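# Four arms move a row of blocks onto a board

## Task

Carry the row of blocks from the bench to the board. When done, every block must stand fully on the board, all in a single straight line, with each block in contact with its neighbour.

## Robot and tools

Setup: four identical i2rt Big YAM arms (arm1, arm2, arm3, arm4). Each has six joints, a five-fingered right hand and a wrist camera (armN_cam_wrist, fisheye, 672x504). Two room cameras, cam_high and cam_low (896x504), belong to no arm. Loose objects may occasionally get a short push from outside.

Frame: a single scene frame, metres, origin on the floor, +z up. Each foot (base_link) faces its own +x. Foot positions: arm1 (-0.438, -0.555, 1.172); arm2 (0.422, -0.559, 1.186); arm3 (-0.395, 0.558, 1.130); arm4 (0.416, 0.535, 1.171). arm1 and arm2 face roughly +y. arm3 and arm4 face roughly -y. The hand reaches at most about 1.07 m from the joint1 axis.

Joints (absolute radians): joint1_rad -2.879..2.879 turns the arm about its foot, positive counter-clockwise seen from above. joint2_rad 0..3.141 is the shoulder; 0 points the upper arm backward, and larger values raise it and then bring it forward. joint3_rad 0..3.019 is the elbow; 0 is folded, larger values open it. joint4_rad -1.692..1.57 pitches the hand; positive tips the fingers up. joint5_rad -1.57..1.57 swings the hand sideways; positive goes to the arm's right. joint6_rad -2.094..2.094 rolls the hand; positive is clockwise seen from behind. With joint6 near -1.3 the wrist camera sits on top, its image is upright and the palm faces right.

Hand frame: the hand point is 0.045 m in front of the palm. Its +z runs along straight fingers, +y points out of the palm, and +x runs across the palm away from the thumb. Straight fingers extend 0.06-0.07 m past the point, 0.06 m toward -y. A wrist bracket on the little-finger side sticks out up to 0.10 m and can strike objects. With the thumb turned in front of the palm, the hand can wrap objects about 0.035-0.065 m thick.

Finger keys (absolute, -1..1): hand_little, hand_ring, hand_middle, hand_index and hand_thumb_bend: +1 straight/open, -1 curled/closed. hand_thumb_turn: +1 beside the palm, -1 in front of it, opposite the fingers. hand_force_limit (-1..1) sets the fingertip force at which a closing motor stops: about 0 N at -1, 10 N at +1 (15 N for the two thumb motors). hand_speed (-0.96..1) is finger speed; full speed is reached at +0.48. Both start at 0 and -0.8. For a gentle grip, close at -0.94 or slower. A motor moves only when its target changes by at least 0.002. To squeeze harder, raise the force limit and also send a more-closed target.

move: keys arm1..arm4 plus cameras. Each arm gets its own object; an arm left out keeps its previous command. Fields in an arm's object:
- joints: absolute targets by key name.
- target: an absolute hand-point pose, 7 numbers [x, y, z, qw, qx, qy, qz], metres, scene frame. The hand travels in a straight line from its current hand_target. When target is given, joints may only contain hand_ keys.
- speed: top path speed, 0.002..0.5 m/s, default 0.25. Rotation is capped at twice this value in rad/s. Only allowed together with target.
- min_time_s: 0.1..8 s, the shortest duration for that arm's joint moves. Goes with joints.
All hand paths in one call finish at the same moment, paced by the slowest. A path takes 0.5 to 10 s; a call lasts at most 15 s. Each step clips the commanded pose to within 100 mm and 20 degrees of the measured pose. Expect lag and overshoot, often a centimetre or more of error; it is worse when the arm is nearly straight. Paths do not avoid obstacles or other arms. cameras: a list of names, or "all", or [] for none.

Other tools:
- wait: seconds 0..10; adds no new command.
- zoom_image: camera plus region [x0, y0, x1, y1] in pixels, top-left origin, at most 504x504. Only works on a camera from the latest images.
- show_instructions: shows the reference pages.
- finished_scene: scene = number of the current scene. It is final.
An unknown key makes a call invalid. An out-of-range value gets the call refused, and the remaining move/wait/finished_scene calls in that reply are then skipped.

Reading results:
- The "move" line gives each commanded arm as "done" or its worst status.
- joint_status and hand_status words:
  - done
  - off_target: stopped short, may still be pushing.
  - time_out: the joint keeps a nearby target and keeps pushing; send it its reported position to relax it.
  - not_followed: withheld by the collision check, shown as "joint command not followed" or "pose unreachable".
  - limit_stop_at_motor_heat: resend the target.
- on_its_own: motion nobody commanded. Its "held at" value is a target, not a reading.
- Arms under "as last shown" were not commanded; their status reads "not commanded".
- hand shows the measured hand point; hand_target shows the pose at the current joint targets.
- hand_stopped_by: six words for little, ring, middle, index, thumb_bend, thumb_turn: moving, target, force, stalled or fault.
- *_load_n: fingertip force in N, positive when pushed open. A load near 0 on all fingers suggests the grip was lost.
- Joint velocities in rad/s; "within noise" means at rest.
- Joint torques include gravity, friction and offsets. Numbers 3 and 4 wrap at ±28 N m.
- The "pictures" line gives the image order; images can lag the state slightly.
- Camera calibrations are approximate.

Things to avoid:
- Any hard press between two robots, including one hand gripping another's fingers. It fails the scene, and the safety check does not stop hands or wrist cameras from meeting.
- Pushing blocks off the work area or onto the floor.
- Dropping or releasing a moving block, slamming, striking fixed objects.
- Excess force on fingers.
- Arms keep pushing after contact, and the robots keep holding their last command while you think. Sustained pushing or stretched holding heats motors. A MOTOR HOT line warns of this; at 100 °C the arm goes limp and falls for 30-60 s.

Each tool is called after "Call:" in YAML: its name, and indented under it one key for each argument.

Reference images:

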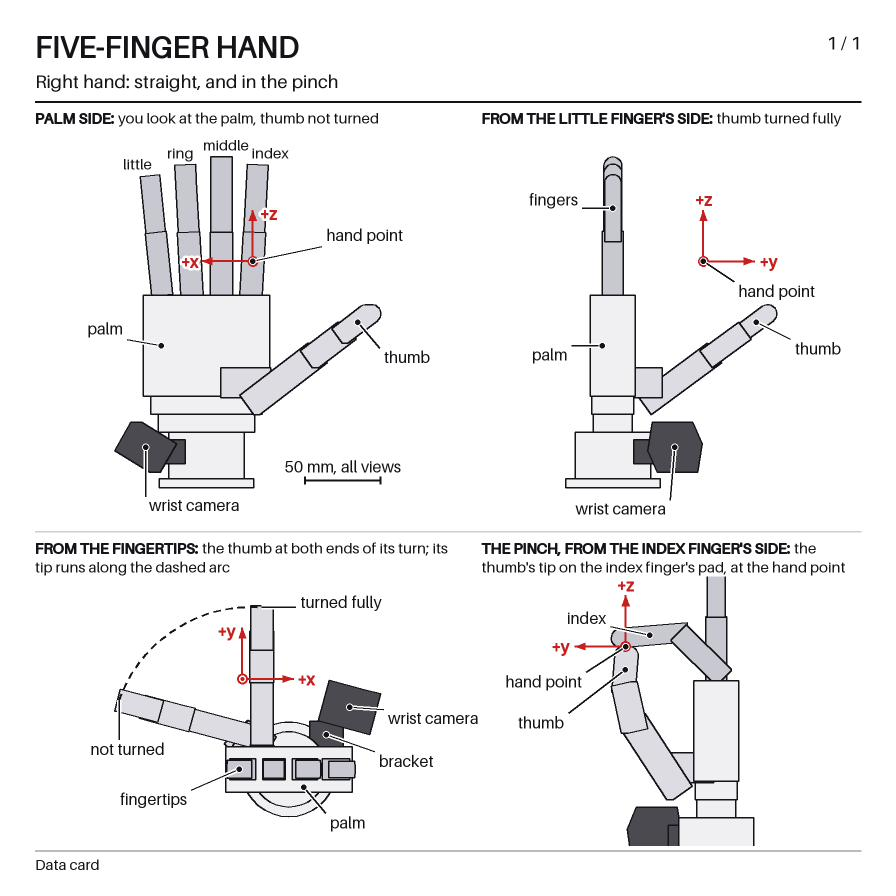

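## Session

Call:
move:

Scene clock: 0.00 s.
Joint torques (N m): no reading
Motor temperatures (°C): arm1=[29 34 27 27 27 25] | arm2=[27 27 32 28 26 25] | arm3=[32 33 28 27 25 26] | arm4=[29 33 30 27 26 28]
Heat: arm1: hottest joint2_rad 34 °C; arm2: hottest joint3_rad 32 °C; arm3: hottest joint2_rad 33 °C; arm4: hottest joint2_rad 33 °C.
Joint velocities: within noise
arm1.joint_positions: joint1_rad=-0.377 joint2_rad=+0.576 joint3_rad=+1.428 joint4_rad=-1.478 joint5_rad=-0.014 joint6_rad=-1.159 hand_little=+1.000 hand_ring=+1.000 hand_middle=+1.000 hand_index=+1.000 hand_thumb_turn=+1.000 hand_thumb_bend=+1.000 hand_force_limit=+0.000 hand_speed=-0.800
arm1.joint_status: not commanded
arm1.hand_stopped_by: target,target,target,target,target,target
arm1.little_load_n: 0.0
arm1.ring_load_n: 0.0
arm1.middle_load_n: 0.0
arm1.index_load_n: 0.0
arm1.thumb_bend_load_n: 0.0
arm1.thumb_turn_load_n: 0.0
arm1.hand: x=-0.3296 y=-0.4066 z=+1.6531 quat_wxyz=(-0.327, +0.827, +0.329, +0.317) (m; scene frame)
arm1.hand_target: x=-0.3297 y=-0.4069 z=+1.6644 quat_wxyz=(-0.336, +0.821, +0.327, +0.326) (m; scene frame)
arm1.hand_status: not commanded
arm2.joint_positions: joint1_rad=+0.126 joint2_rad=+0.618 joint3_rad=+1.330 joint4_rad=-1.505 joint5_rad=-0.157 joint6_rad=-1.077 hand_little=+1.000 hand_ring=+1.000 hand_middle=+1.000 hand_index=+1.000 hand_thumb_turn=+1.000 hand_thumb_bend=+1.000 hand_force_limit=+0.000 hand_speed=-0.800
arm2.joint_status: not commanded
arm2.hand_stopped_by: target,target,target,target,target,target
arm2.little_load_n: 0.0
arm2.ring_load_n: 0.0
arm2.middle_load_n: 0.0
arm2.index_load_n: 0.0
arm2.thumb_bend_load_n: 0.0
arm2.thumb_turn_load_n: 0.0
arm2.hand: x=+0.4057 y=-0.3732 z=+1.6114 quat_wxyz=(-0.374, +0.742, +0.544, +0.115) (m; scene frame)
arm2.hand_target: x=+0.4057 y=-0.3732 z=+1.6200 quat_wxyz=(-0.383, +0.738, +0.542, +0.120) (m; scene frame)
arm2.hand_status: not commanded
arm3.joint_positions: joint1_rad=-0.317 joint2_rad=+0.614 joint3_rad=+1.404 joint4_rad=-1.284 joint5_rad=-0.185 joint6_rad=-1.070 hand_little=+1.000 hand_ring=+1.000 hand_middle=+1.000 hand_index=+1.000 hand_thumb_turn=+1.000 hand_thumb_bend=+1.000 hand_force_limit=+0.000 hand_speed=-0.800
arm3.joint_status: not commanded
arm3.hand_stopped_by: target,target,target,target,target,target
arm3.little_load_n: 0.0
arm3.ring_load_n: 0.0
arm3.middle_load_n: 0.0
arm3.index_load_n: 0.0
arm3.thumb_bend_load_n: 0.0
arm3.thumb_turn_load_n: 0.0
arm3.hand: x=-0.4838 y=+0.3482 z=+1.6300 quat_wxyz=(+0.281, +0.332, -0.786, +0.440) (m; scene frame)
arm3.hand_target: x=-0.4833 y=+0.3496 z=+1.6388 quat_wxyz=(+0.287, +0.331, -0.780, +0.446) (m; scene frame)
arm3.hand_status: not commanded
arm4.joint_positions: joint1_rad=-0.147 joint2_rad=+0.605 joint3_rad=+1.419 joint4_rad=-1.430 joint5_rad=+0.099 joint6_rad=-1.411 hand_little=+1.000 hand_ring=+1.000 hand_middle=+1.000 hand_index=+1.000 hand_thumb_turn=+1.000 hand_thumb_bend=+1.000 hand_force_limit=+0.000 hand_speed=-0.800
arm4.joint_status: not commanded
arm4.hand_stopped_by: target,target,target,target,target,target
arm4.little_load_n: 0.0
arm4.ring_load_n: 0.0
arm4.middle_load_n: 0.0
arm4.index_load_n: 0.0
arm4.thumb_bend_load_n: 0.0
arm4.thumb_turn_load_n: 0.0
arm4.hand: x=+0.3205 y=+0.3419 z=+1.6664 quat_wxyz=(+0.348, +0.519, -0.720, +0.302) (m; scene frame)
arm4.hand_target: x=+0.3205 y=+0.3424 z=+1.6774 quat_wxyz=(+0.356, +0.515, -0.716, +0.310) (m; scene frame)
arm4.hand_status: not commanded
pictures: arm1_cam_wrist, arm2_cam_wrist, arm3_cam_wrist, arm4_cam_wrist, cam_high, cam_low

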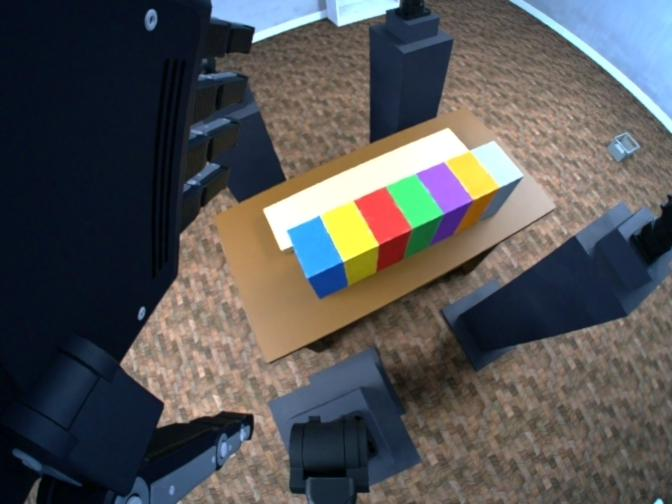

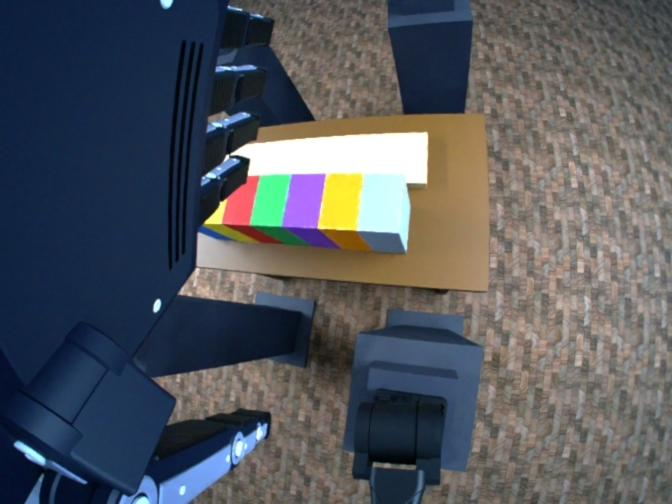

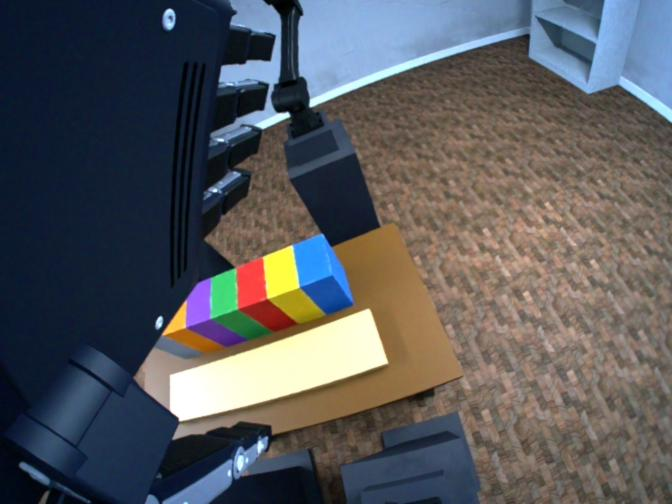

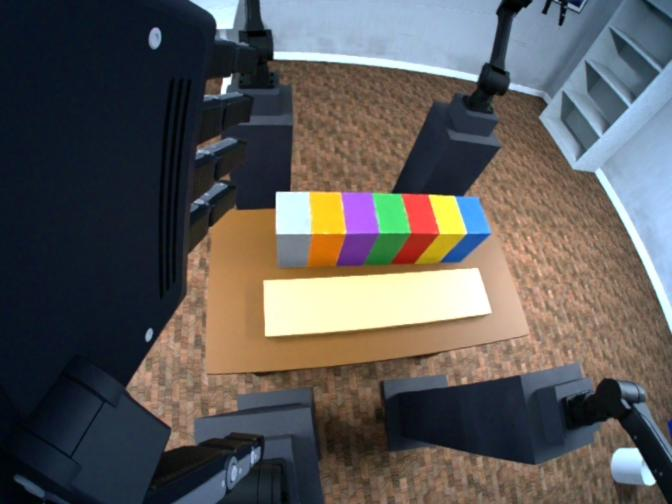

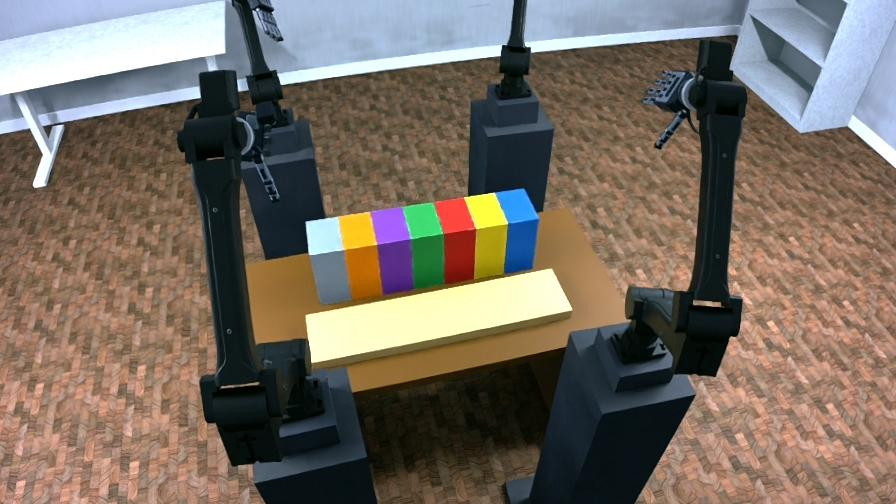

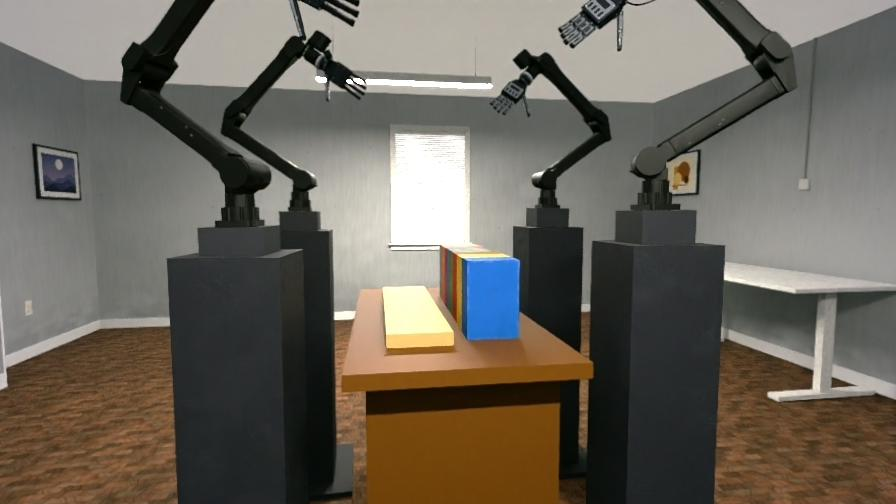

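Call:
zoom_image:
  camera: "arm4_cam_wrist"
  region: [190, 160, 550, 400]

Call:
zoom_image:
  camera: "arm1_cam_wrist"
  region: [200, 90, 580, 380]

Call:
zoom_image:
  camera: "cam_high"
  region: [220, 160, 680, 420]

Call:
zoom_image:
  camera: "cam_low"
  region: [320, 220, 620, 410]

Scaled by 1.400 from the camera's 672x504 image, which has a finer 960x720 frame.

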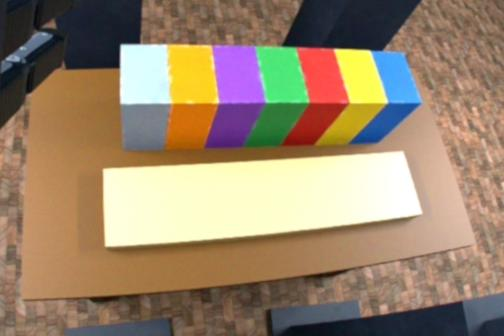

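Scaled by 1.326 from the camera's 672x504 image, which has a finer 960x720 frame.

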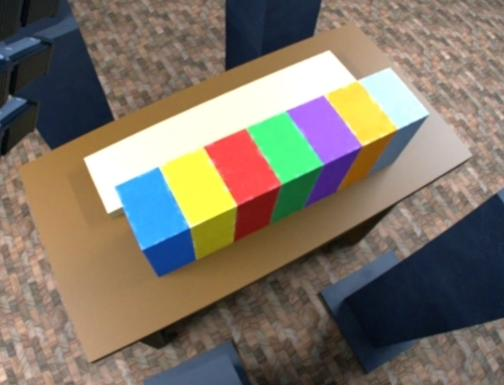

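Scaled by 1.096 from the camera's 896x504 image, which has a finer 1280x720 frame.

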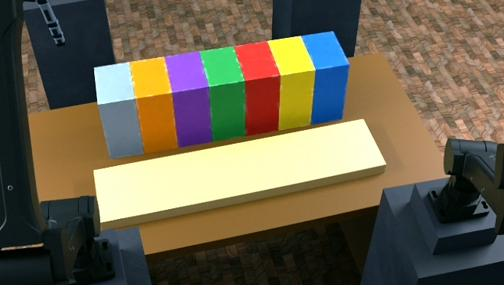

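Scaled by 1.680 from the camera's 896x504 image, which has a finer 1280x720 frame.

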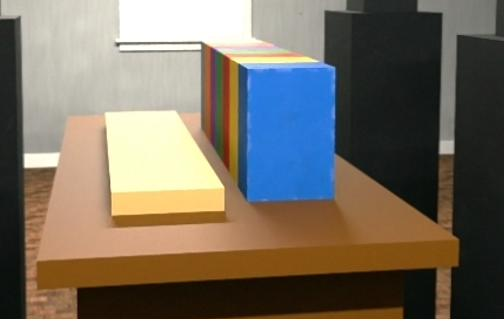

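Call:
move:
  arm2: {"target": [0.52, -0.10, 1.15, -0.4305, 0.5609, 0.5609, 0.4305], "speed": 0.2, "joints": {"hand_little": -0.8, "hand_ring": -0.8, "hand_middle": -0.8, "hand_index": -0.8, "hand_thumb_turn": -1}}
  arm3: {"target": [-0.49, -0.10, 1.15, 0.4305, 0.5609, -0.5609, 0.4305], "speed": 0.2, "joints": {"hand_little": -0.8, "hand_ring": -0.8, "hand_middle": -0.8, "hand_index": -0.8, "hand_thumb_turn": -1}}
  cameras: ["cam_high", "cam_low", "arm2_cam_wrist", "arm3_cam_wrist"]

Scene clock: 208.70 s.
Joint torques (N m): arm1=[-0.73 3.02 8.66 1.62 0.04 0.01] | arm2=[-0.21 -8.35 2.04 3.22 -0.03 -0.13] | arm3=[0.5 -15.5 7.1 3.11 -0.11 -0.16] | arm4=[-0.5 2.96 6.76 2.03 0.04 -0.01]
Motor temperatures (°C): arm1=[29 34 36 27 27 25] | arm2=[27 26 42 28 26 25] | arm3=[31 32 35 28 25 26] | arm4=[29 33 36 27 26 28]
Heat: arm1: hottest joint3_rad 36 °C; arm2: hottest joint3_rad 42 °C; arm3: hottest joint3_rad 35 °C; arm4: hottest joint3_rad 36 °C.
move: arm2 done; arm3 off_target
Joint velocities: within noise
arm1, arm4: as last shown
arm2.joint_positions: joint1_rad=-0.118 joint2_rad=+2.013 joint3_rad=+0.343 joint4_rad=+1.377 joint5_rad=-0.127 joint6_rad=-1.598 hand_little=-0.800 hand_ring=-0.800 hand_middle=-0.800 hand_index=-0.800 hand_thumb_turn=-1.000 hand_thumb_bend=+1.000 hand_force_limit=+0.000 hand_speed=-0.800
arm2.joint_status: all done
arm2.hand_stopped_by: target,target,target,target,target,target
arm2.little_load_n: 0.0
arm2.ring_load_n: 0.0
arm2.middle_load_n: 0.0
arm2.index_load_n: 0.0
arm2.thumb_bend_load_n: 0.0
arm2.thumb_turn_load_n: 0.0
arm2.hand: x=+0.5150 y=-0.1046 z=+1.1498 quat_wxyz=(-0.430, +0.564, +0.564, +0.423) (m; scene frame)
arm2.hand_target: x=+0.5201 y=-0.1002 z=+1.1501 quat_wxyz=(-0.430, +0.561, +0.561, +0.430) (m; scene frame)
arm2.hand_status: done (0.007 m and 1.0 deg from the pose sent, 0.548 m and 42.5 deg at the start)
arm3.joint_positions: joint1_rad=-0.017 joint2_rad=+1.950 joint3_rad=+0.855 joint4_rad=+0.796 joint5_rad=-0.065 joint6_rad=-1.580 hand_little=-0.800 hand_ring=-0.800 hand_middle=-0.800 hand_index=-0.800 hand_thumb_turn=-1.000 hand_thumb_bend=+1.000 hand_force_limit=+0.000 hand_speed=-0.800
arm3.joint_status: all done
arm3.hand_stopped_by: target,target,target,target,target,target
arm3.little_load_n: 0.0
arm3.ring_load_n: 0.0
arm3.middle_load_n: 0.0
arm3.index_load_n: 0.0
arm3.thumb_bend_load_n: 0.0
arm3.thumb_turn_load_n: 0.0
arm3.hand: x=-0.4945 y=-0.0867 z=+1.1456 quat_wxyz=(+0.423, +0.560, -0.573, +0.424) (m; scene frame)
arm3.hand_target: x=-0.4900 y=-0.0995 z=+1.1503 quat_wxyz=(+0.431, +0.561, -0.561, +0.430) (m; scene frame)
arm3.hand_status: off_target (0.015 m and 1.8 deg from the pose sent, 0.657 m and 40.8 deg at the start)
arm4.thumb_turn_load_n: -0.5
pictures: arm2_cam_wrist, arm3_cam_wrist, cam_high, cam_low
camera_calibration:
arm2_cam_wrist: T_world_to_cam=[[0.963468, 0.127592, 0.235478, -0.750996], [0.254739, -0.708032, -0.658634, 0.551805], [0.0826892, 0.694558, -0.714669, 0.963436], [0, 0, 0, 1]] pos_world=[0.503329, -0.182646, 1.22882]
arm3_cam_wrist: T_world_to_cam=[[-0.964796, -0.0959734, 0.244864, -0.767153], [-0.238577, 0.711192, -0.661276, 0.704908], [-0.11068, -0.696416, -0.709052, 0.81015], [0, 0, 0, 1]] pos_world=[-0.482304, -0.0107506, 1.22843]

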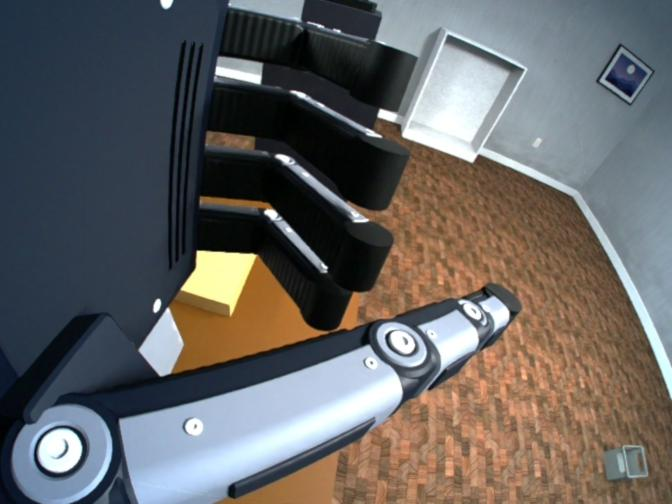

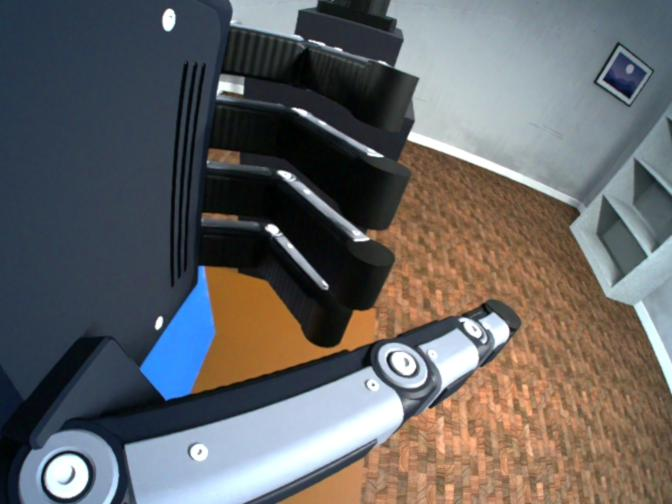

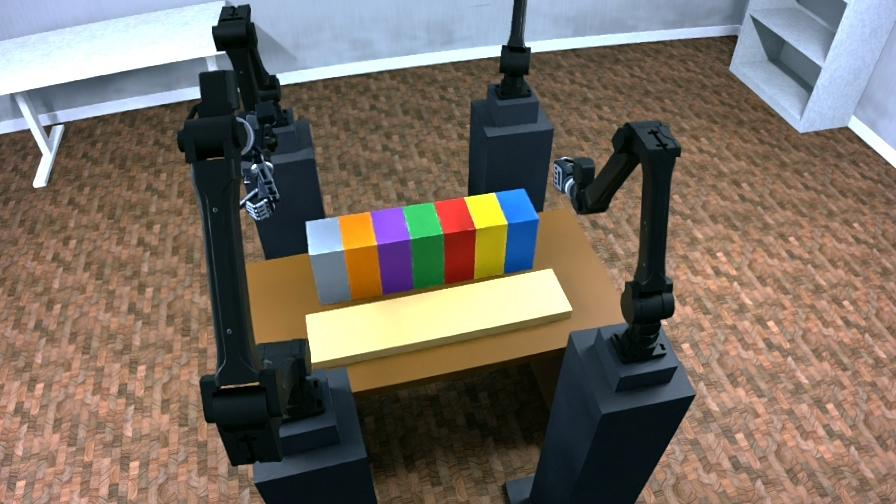

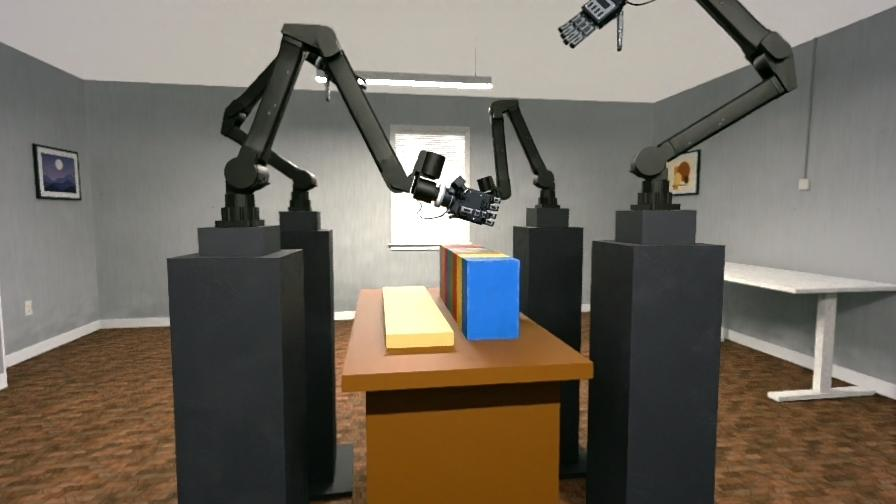

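Call:
move:
  arm2: {"target": [0.51, -0.10, 0.852, -0.4305, 0.5609, 0.5609, 0.4305], "speed": 0.2}
  arm3: {"target": [-0.48, -0.121, 0.862, 0.4305, 0.5609, -0.5609, 0.4305], "speed": 0.2}
  cameras: ["cam_high", "cam_low", "arm2_cam_wrist", "arm3_cam_wrist"]

Scene clock: 222.47 s.
Joint torques (N m): arm1=[-0.62 2.9 8.59 1.68 0.04 0.03] | arm2=[1.38 -11.58 -1.35 3.07 0.13 -0.03] | arm3=[1.85 -19.6 3.11 2.91 0.17 -0.09] | arm4=[-0.5 2.84 6.79 2.03 0.05 0]
Motor temperatures (°C): arm1=[29 34 36 27 27 25] | arm2=[27 27 40 28 26 25] | arm3=[31 33 35 28 25 26] | arm4=[29 33 36 27 26 28]
Heat: arm1: hottest joint3_rad 36 °C; arm2: hottest joint3_rad 40 °C; arm3: hottest joint3_rad 35 °C; arm4: hottest joint3_rad 36 °C.
move: arm2 off_target; arm3 done
Joint velocities: within noise
arm1, arm4: as last shown
arm2.joint_positions: joint1_rad=-0.095 joint2_rad=+2.891 joint3_rad=+0.858 joint4_rad=+1.537 joint5_rad=-0.080 joint6_rad=-1.598 hand_little=-0.800 hand_ring=-0.800 hand_middle=-0.800 hand_index=-0.800 hand_thumb_turn=-1.000 hand_thumb_bend=+1.000 hand_force_limit=+0.000 hand_speed=-0.800
arm2.joint_status: not commanded
arm2.hand_stopped_by: target,target,target,target,target,target
arm2.little_load_n: 0.0
arm2.ring_load_n: 0.0
arm2.middle_load_n: 0.0
arm2.index_load_n: 0.0
arm2.thumb_bend_load_n: 0.0
arm2.thumb_turn_load_n: 0.0
arm2.hand: x=+0.5141 y=-0.1001 z=+0.8545 quat_wxyz=(-0.368, +0.612, +0.597, +0.366) (m; scene frame)
arm2.hand_target: x=+0.5101 y=-0.0994 z=+0.8521 quat_wxyz=(-0.372, +0.608, +0.597, +0.368) (m; scene frame)
arm2.hand_status: off_target (0.005 m and 12.5 deg from the pose sent, 0.298 m and 1.0 deg at the start; a joint's target at an end of its range on 63 of 72 steps)
arm3.joint_positions: joint1_rad=+0.002 joint2_rad=+2.742 joint3_rad=+1.251 joint4_rad=+1.206 joint5_rad=-0.051 joint6_rad=-1.580 hand_little=-0.800 hand_ring=-0.800 hand_middle=-0.800 hand_index=-0.800 hand_thumb_turn=-1.000 hand_thumb_bend=+1.000 hand_force_limit=+0.000 hand_speed=-0.800
arm3.joint_status: not commanded
arm3.hand_stopped_by: target,target,target,target,target,target
arm3.little_load_n: 0.0
arm3.ring_load_n: 0.0
arm3.middle_load_n: 0.0
arm3.index_load_n: 0.0
arm3.thumb_bend_load_n: 0.0
arm3.thumb_turn_load_n: 0.5
arm3.hand: x=-0.4858 y=-0.1197 z=+0.8666 quat_wxyz=(+0.427, +0.560, -0.567, +0.427) (m; scene frame)
arm3.hand_target: x=-0.4799 y=-0.1208 z=+0.8621 quat_wxyz=(+0.430, +0.561, -0.561, +0.431) (m; scene frame)
arm3.hand_status: done (0.007 m and 0.9 deg from the pose sent, 0.286 m and 1.8 deg at the start)
arm4.thumb_turn_load_n: 0.0
pictures: arm2_cam_wrist, arm3_cam_wrist, cam_high, cam_low
camera_calibration:
arm2_cam_wrist: T_world_to_cam=[[0.967434, 0.152821, 0.201783, -0.651957], [0.23613, -0.832032, -0.501962, 0.224044], [0.0911797, 0.533262, -0.841022, 0.836848], [0, 0, 0, 1]] pos_world=[0.501519, -0.160215, 0.947823]
arm3_cam_wrist: T_world_to_cam=[[-0.96292, -0.0986129, 0.251118, -0.698364], [-0.246414, 0.700442, -0.669822, 0.548258], [-0.10984, -0.706864, -0.698769, 0.580479], [0, 0, 0, 1]] pos_world=[-0.47361, -0.0425706, 0.948228]

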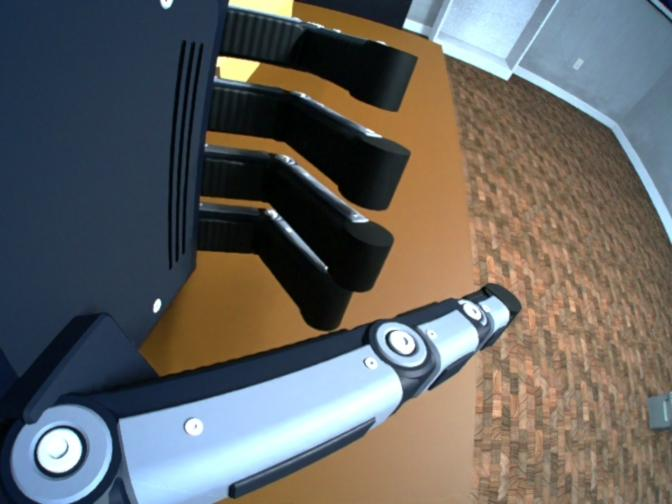

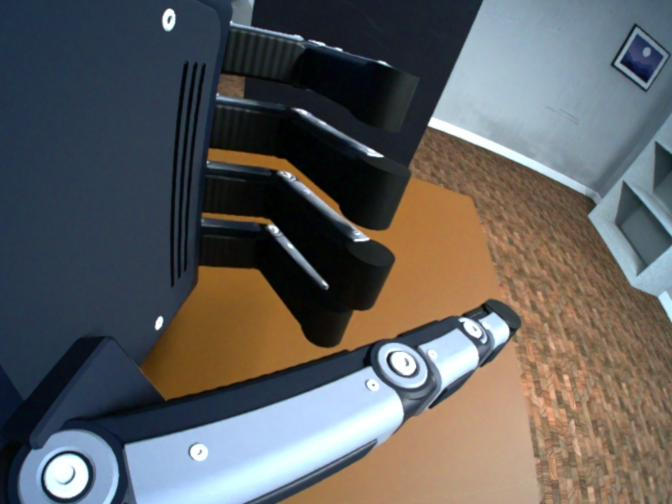

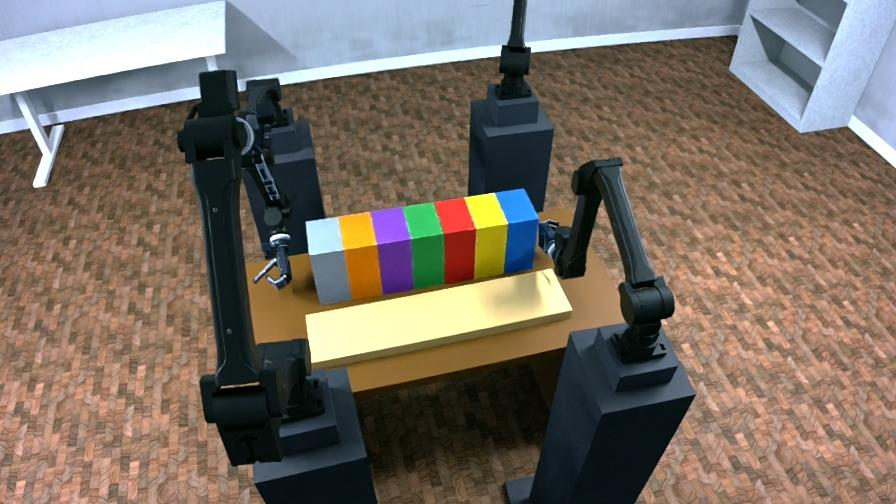

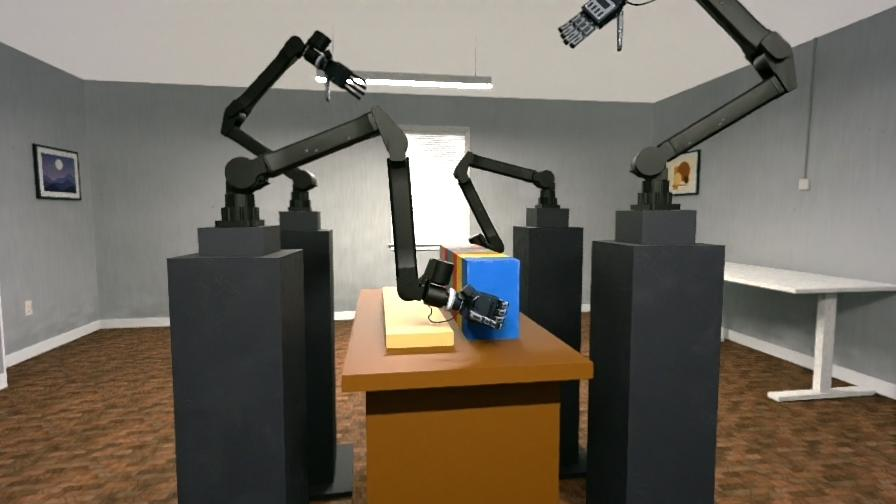

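Call:
move:
  arm2: {"target": [0.51, -0.1225, 0.85, -0.3642, 0.6061, 0.6061, 0.3642], "speed": 0.2}
  arm3: {"target": [-0.50, 0.096, 0.90, 0.3954, 0.5862, -0.5862, 0.3954], "speed": 0.2}
  cameras: ["cam_high", "cam_low", "arm4_cam_wrist", "arm1_cam_wrist"]

Scene clock: 258.73 s.
Joint torques (N m): arm1=[-0.97 2.84 8.65 1.65 0.03 0.03] | arm2=[0.85 -11.28 -3.95 3.06 -0.05 -0.13] | arm3=[-0.5 -16.21 -2.69 3.21 -0.16 -0.18] | arm4=[-0.5 2.9 6.76 1.98 0.05 0]
Motor temperatures (°C): arm1=[29 34 37 27 27 25] | arm2=[27 27 37 28 26 25] | arm3=[31 36 32 28 25 26] | arm4=[29 32 37 27 26 28]
Heat: arm1: hottest joint3_rad 37 °C; arm2: hottest joint3_rad 37 °C; arm3: hottest joint2_rad 36 °C; arm4: hottest joint3_rad 37 °C.
move: arm2 off_target; arm3 off_target
Joint velocities: within noise
arm1, arm4: as last shown
arm2.joint_positions: joint1_rad=-0.095 joint2_rad=+2.891 joint3_rad=+0.842 joint4_rad=+1.537 joint5_rad=-0.082 joint6_rad=-1.608 hand_little=-0.800 hand_ring=-0.800 hand_middle=-0.800 hand_index=-0.800 hand_thumb_turn=-1.000 hand_thumb_bend=+1.000 hand_force_limit=+0.000 hand_speed=-0.800
arm2.joint_status: not commanded
arm2.hand_stopped_by: target,target,target,target,target,target
arm2.little_load_n: 0.0
arm2.ring_load_n: 0.0
arm2.middle_load_n: 0.0
arm2.index_load_n: 0.0
arm2.thumb_bend_load_n: 0.0
arm2.thumb_turn_load_n: 0.0
arm2.hand: x=+0.5133 y=-0.1075 z=+0.8541 quat_wxyz=(-0.362, +0.612, +0.603, +0.362) (m; scene frame)
arm2.hand_target: x=+0.5102 y=-0.1218 z=+0.8501 quat_wxyz=(-0.356, +0.612, +0.610, +0.356) (m; scene frame)
arm2.hand_status: off_target (0.016 m and 0.8 deg from the pose sent, 0.023 m and 1.3 deg at the start; a joint's target at an end of its range on 58 of 58 steps)
arm3.joint_positions: joint1_rad=-0.080 joint2_rad=+2.649 joint3_rad=+0.664 joint4_rad=+1.539 joint5_rad=-0.133 joint6_rad=-1.619 hand_little=-0.800 hand_ring=-0.800 hand_middle=-0.800 hand_index=-0.800 hand_thumb_turn=-1.000 hand_thumb_bend=+1.000 hand_force_limit=+0.000 hand_speed=-0.800
arm3.joint_status: not commanded
arm3.hand_stopped_by: target,target,target,target,target,target
arm3.little_load_n: 0.0
arm3.ring_load_n: 0.0
arm3.middle_load_n: 0.0
arm3.index_load_n: 0.0
arm3.thumb_bend_load_n: 0.0
arm3.thumb_turn_load_n: 0.0
arm3.hand: x=-0.4961 y=+0.0956 z=+0.8914 quat_wxyz=(+0.377, +0.592, -0.598, +0.386) (m; scene frame)
arm3.hand_target: x=-0.5001 y=+0.0955 z=+0.9000 quat_wxyz=(+0.386, +0.591, -0.593, +0.387) (m; scene frame)
arm3.hand_status: off_target (0.009 m and 2.8 deg from the pose sent, 0.219 m and 6.4 deg at the start; a joint's target at an end of its range on 27 of 58 steps)
pictures: arm1_cam_wrist, arm4_cam_wrist, cam_high, cam_low

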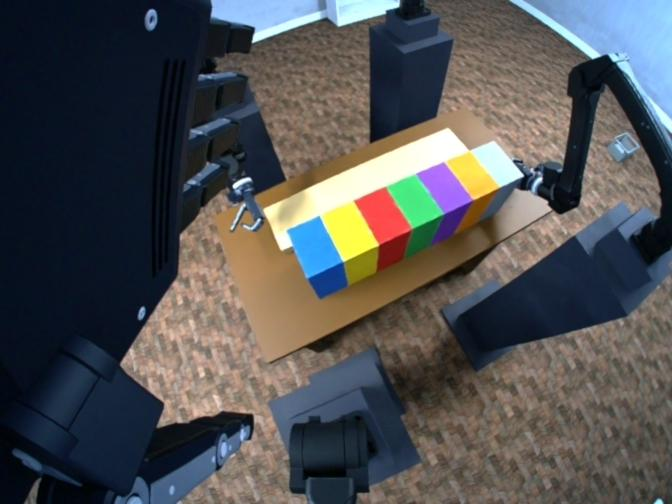

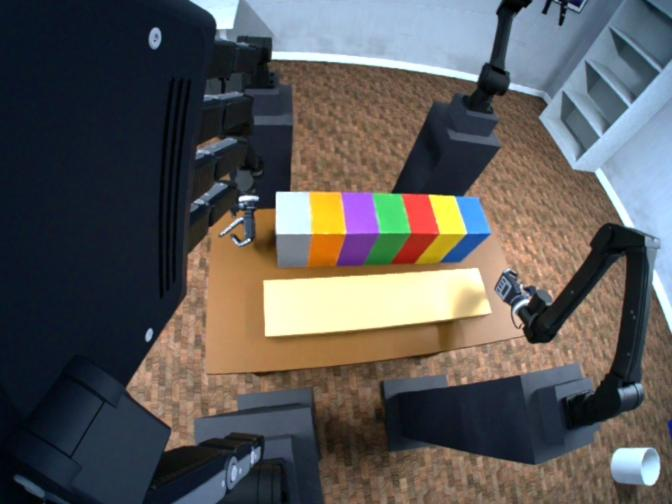

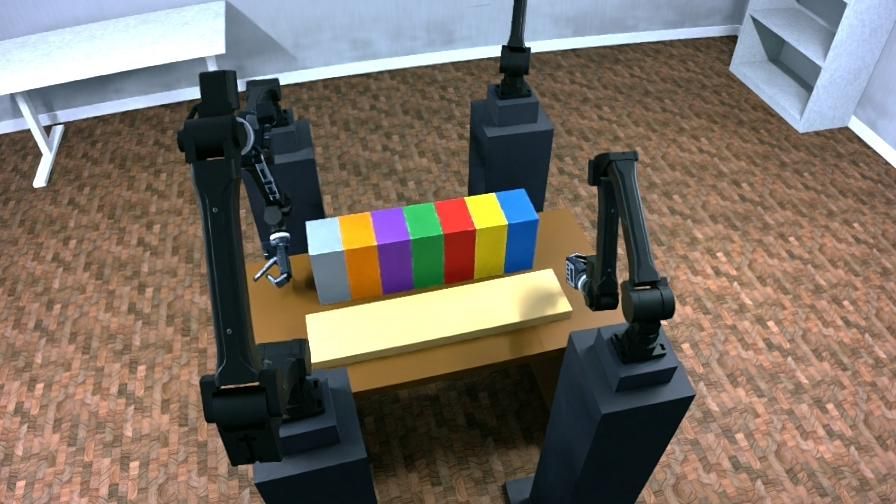

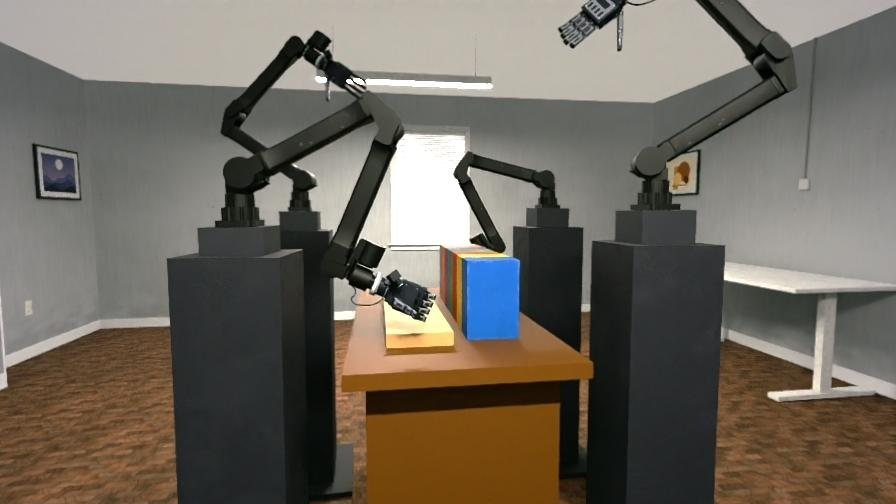

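Call:
move:
  arm2: {"target": [0.50, -0.138, 0.85, -0.3536, 0.6124, 0.6124, 0.3536], "speed": 0.2}
  arm3: {"target": [-0.47, -0.102, 0.848, 0.3695, 0.6029, -0.6029, 0.3695], "speed": 0.2}
  cameras: ["cam_high", "cam_low", "arm4_cam_wrist", "arm1_cam_wrist"]

Call:
zoom_image:
  camera: "arm4_cam_wrist"
  region: [200, 170, 360, 290]

Call:
zoom_image:
  camera: "cam_low"
  region: [400, 220, 560, 340]

Call:
zoom_image:
  camera: "arm1_cam_wrist"
  region: [420, 110, 620, 260]

Scene clock: 280.13 s.
Joint torques (N m): arm1=[-0.5 3.02 8.66 1.68 0.03 0.05] | arm2=[1.32 -11.16 -4.34 3.03 0.14 0.01] | arm3=[0.56 -18.55 3.71 1.65 0.13 0.01] | arm4=[-0.67 2.9 6.76 1.99 0.06 0]
Motor temperatures (°C): arm1=[29 34 37 27 27 25] | arm2=[27 27 36 28 26 25] | arm3=[31 37 31 28 25 26] | arm4=[29 32 37 27 26 28]
Heat: arm1: hottest joint3_rad 37 °C; arm2: hottest joint3_rad 36 °C; arm3: hottest joint2_rad 37 °C; arm4: hottest joint3_rad 37 °C.
move: arm2 off_target; arm3 off_target
Joint velocities: within noise
arm1, arm4: as last shown
arm2.joint_positions: joint1_rad=-0.068 joint2_rad=+2.891 joint3_rad=+0.808 joint4_rad=+1.537 joint5_rad=-0.057 joint6_rad=-1.608 hand_little=-0.800 hand_ring=-0.800 hand_middle=-0.800 hand_index=-0.800 hand_thumb_turn=-1.000 hand_thumb_bend=+1.000 hand_force_limit=+0.000 hand_speed=-0.800
arm2.joint_status: not commanded
arm2.hand_stopped_by: target,target,target,target,target,target
arm2.little_load_n: 0.0
arm2.ring_load_n: 0.0
arm2.middle_load_n: 0.0
arm2.index_load_n: 0.0
arm2.thumb_bend_load_n: 0.0
arm2.thumb_turn_load_n: 0.0
arm2.hand: x=+0.5050 y=-0.1233 z=+0.8531 quat_wxyz=(-0.349, +0.614, +0.612, +0.354) (m; scene frame)
arm2.hand_target: x=+0.5003 y=-0.1373 z=+0.8501 quat_wxyz=(-0.346, +0.617, +0.616, +0.346) (m; scene frame)
arm2.hand_status: off_target (0.016 m and 0.5 deg from the pose sent, 0.033 m and 1.8 deg at the start; a joint's target at an end of its range on 65 of 67 steps)
arm3.joint_positions: joint1_rad=+0.024 joint2_rad=+2.642 joint3_rad=+1.197 joint4_rad=+0.985 joint5_rad=-0.028 joint6_rad=-1.598 hand_little=-0.800 hand_ring=-0.800 hand_middle=-0.800 hand_index=-0.800 hand_thumb_turn=-1.000 hand_thumb_bend=+1.000 hand_force_limit=+0.000 hand_speed=-0.800
arm3.joint_status: not commanded
arm3.hand_stopped_by: target,target,target,target,target,target
arm3.little_load_n: 0.0
arm3.ring_load_n: 0.0
arm3.middle_load_n: 0.0
arm3.index_load_n: 0.0
arm3.thumb_bend_load_n: 0.0
arm3.thumb_turn_load_n: 0.0
arm3.hand: x=-0.4757 y=-0.1054 z=+0.8643 quat_wxyz=(+0.379, +0.601, -0.597, +0.373) (m; scene frame)
arm3.hand_target: x=-0.4702 y=-0.1014 z=+0.8485 quat_wxyz=(+0.370, +0.603, -0.603, +0.369) (m; scene frame)
arm3.hand_status: off_target (0.018 m and 1.4 deg from the pose sent, 0.204 m and 2.5 deg at the start)
pictures: arm1_cam_wrist, arm4_cam_wrist, cam_high, cam_low

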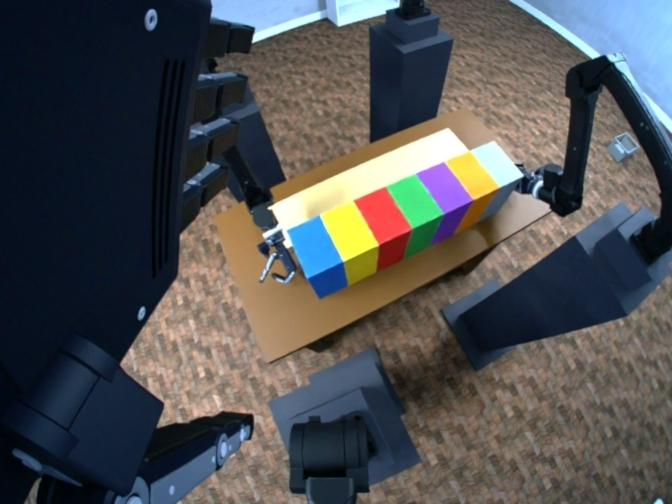

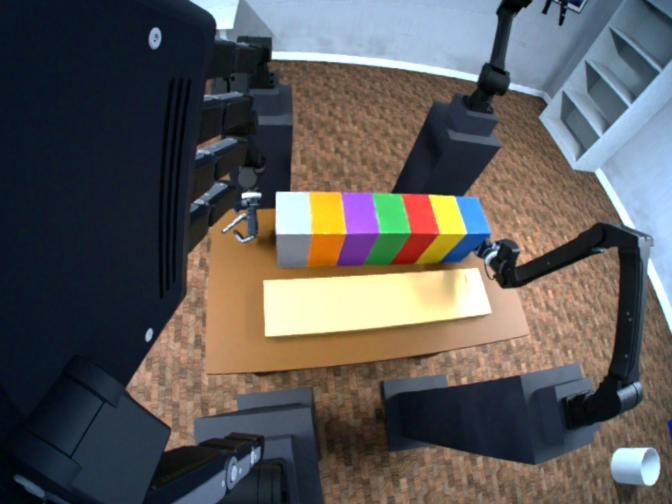

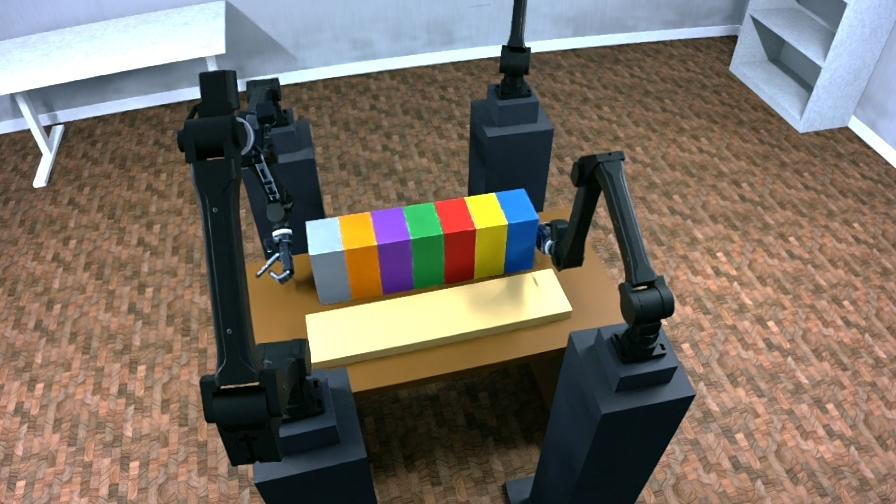

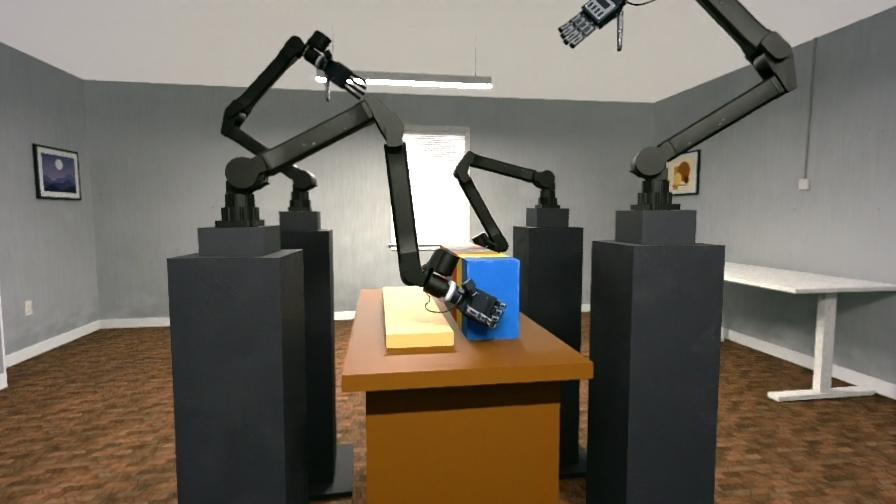

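Scaled by 3.150 from the camera's 672x504 image, which has a finer 960x720 frame.

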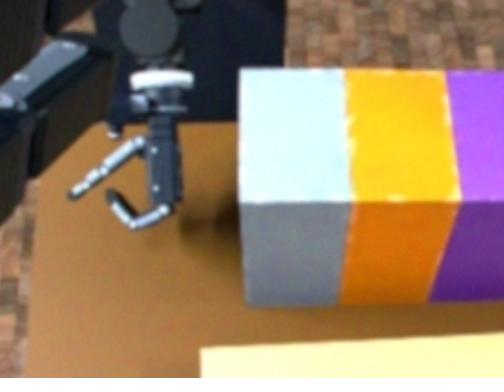

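Scaled by 3.150 from the camera's 896x504 image, which has a finer 1280x720 frame.

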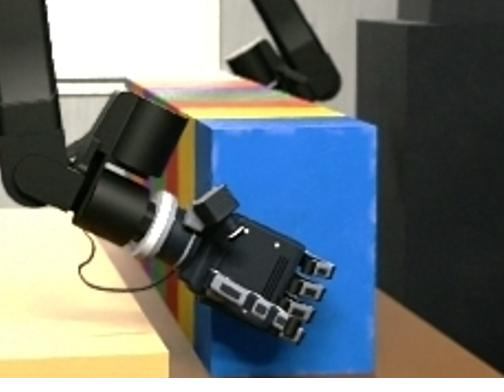

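Scaled by 2.520 from the camera's 672x504 image, which has a finer 960x720 frame.

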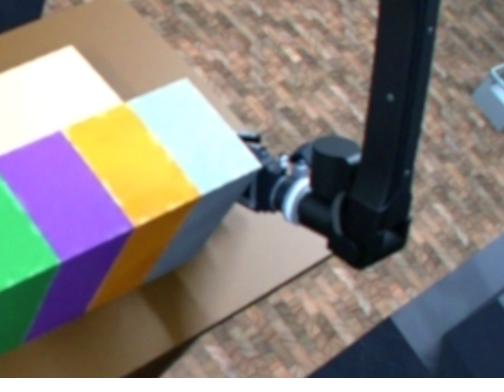

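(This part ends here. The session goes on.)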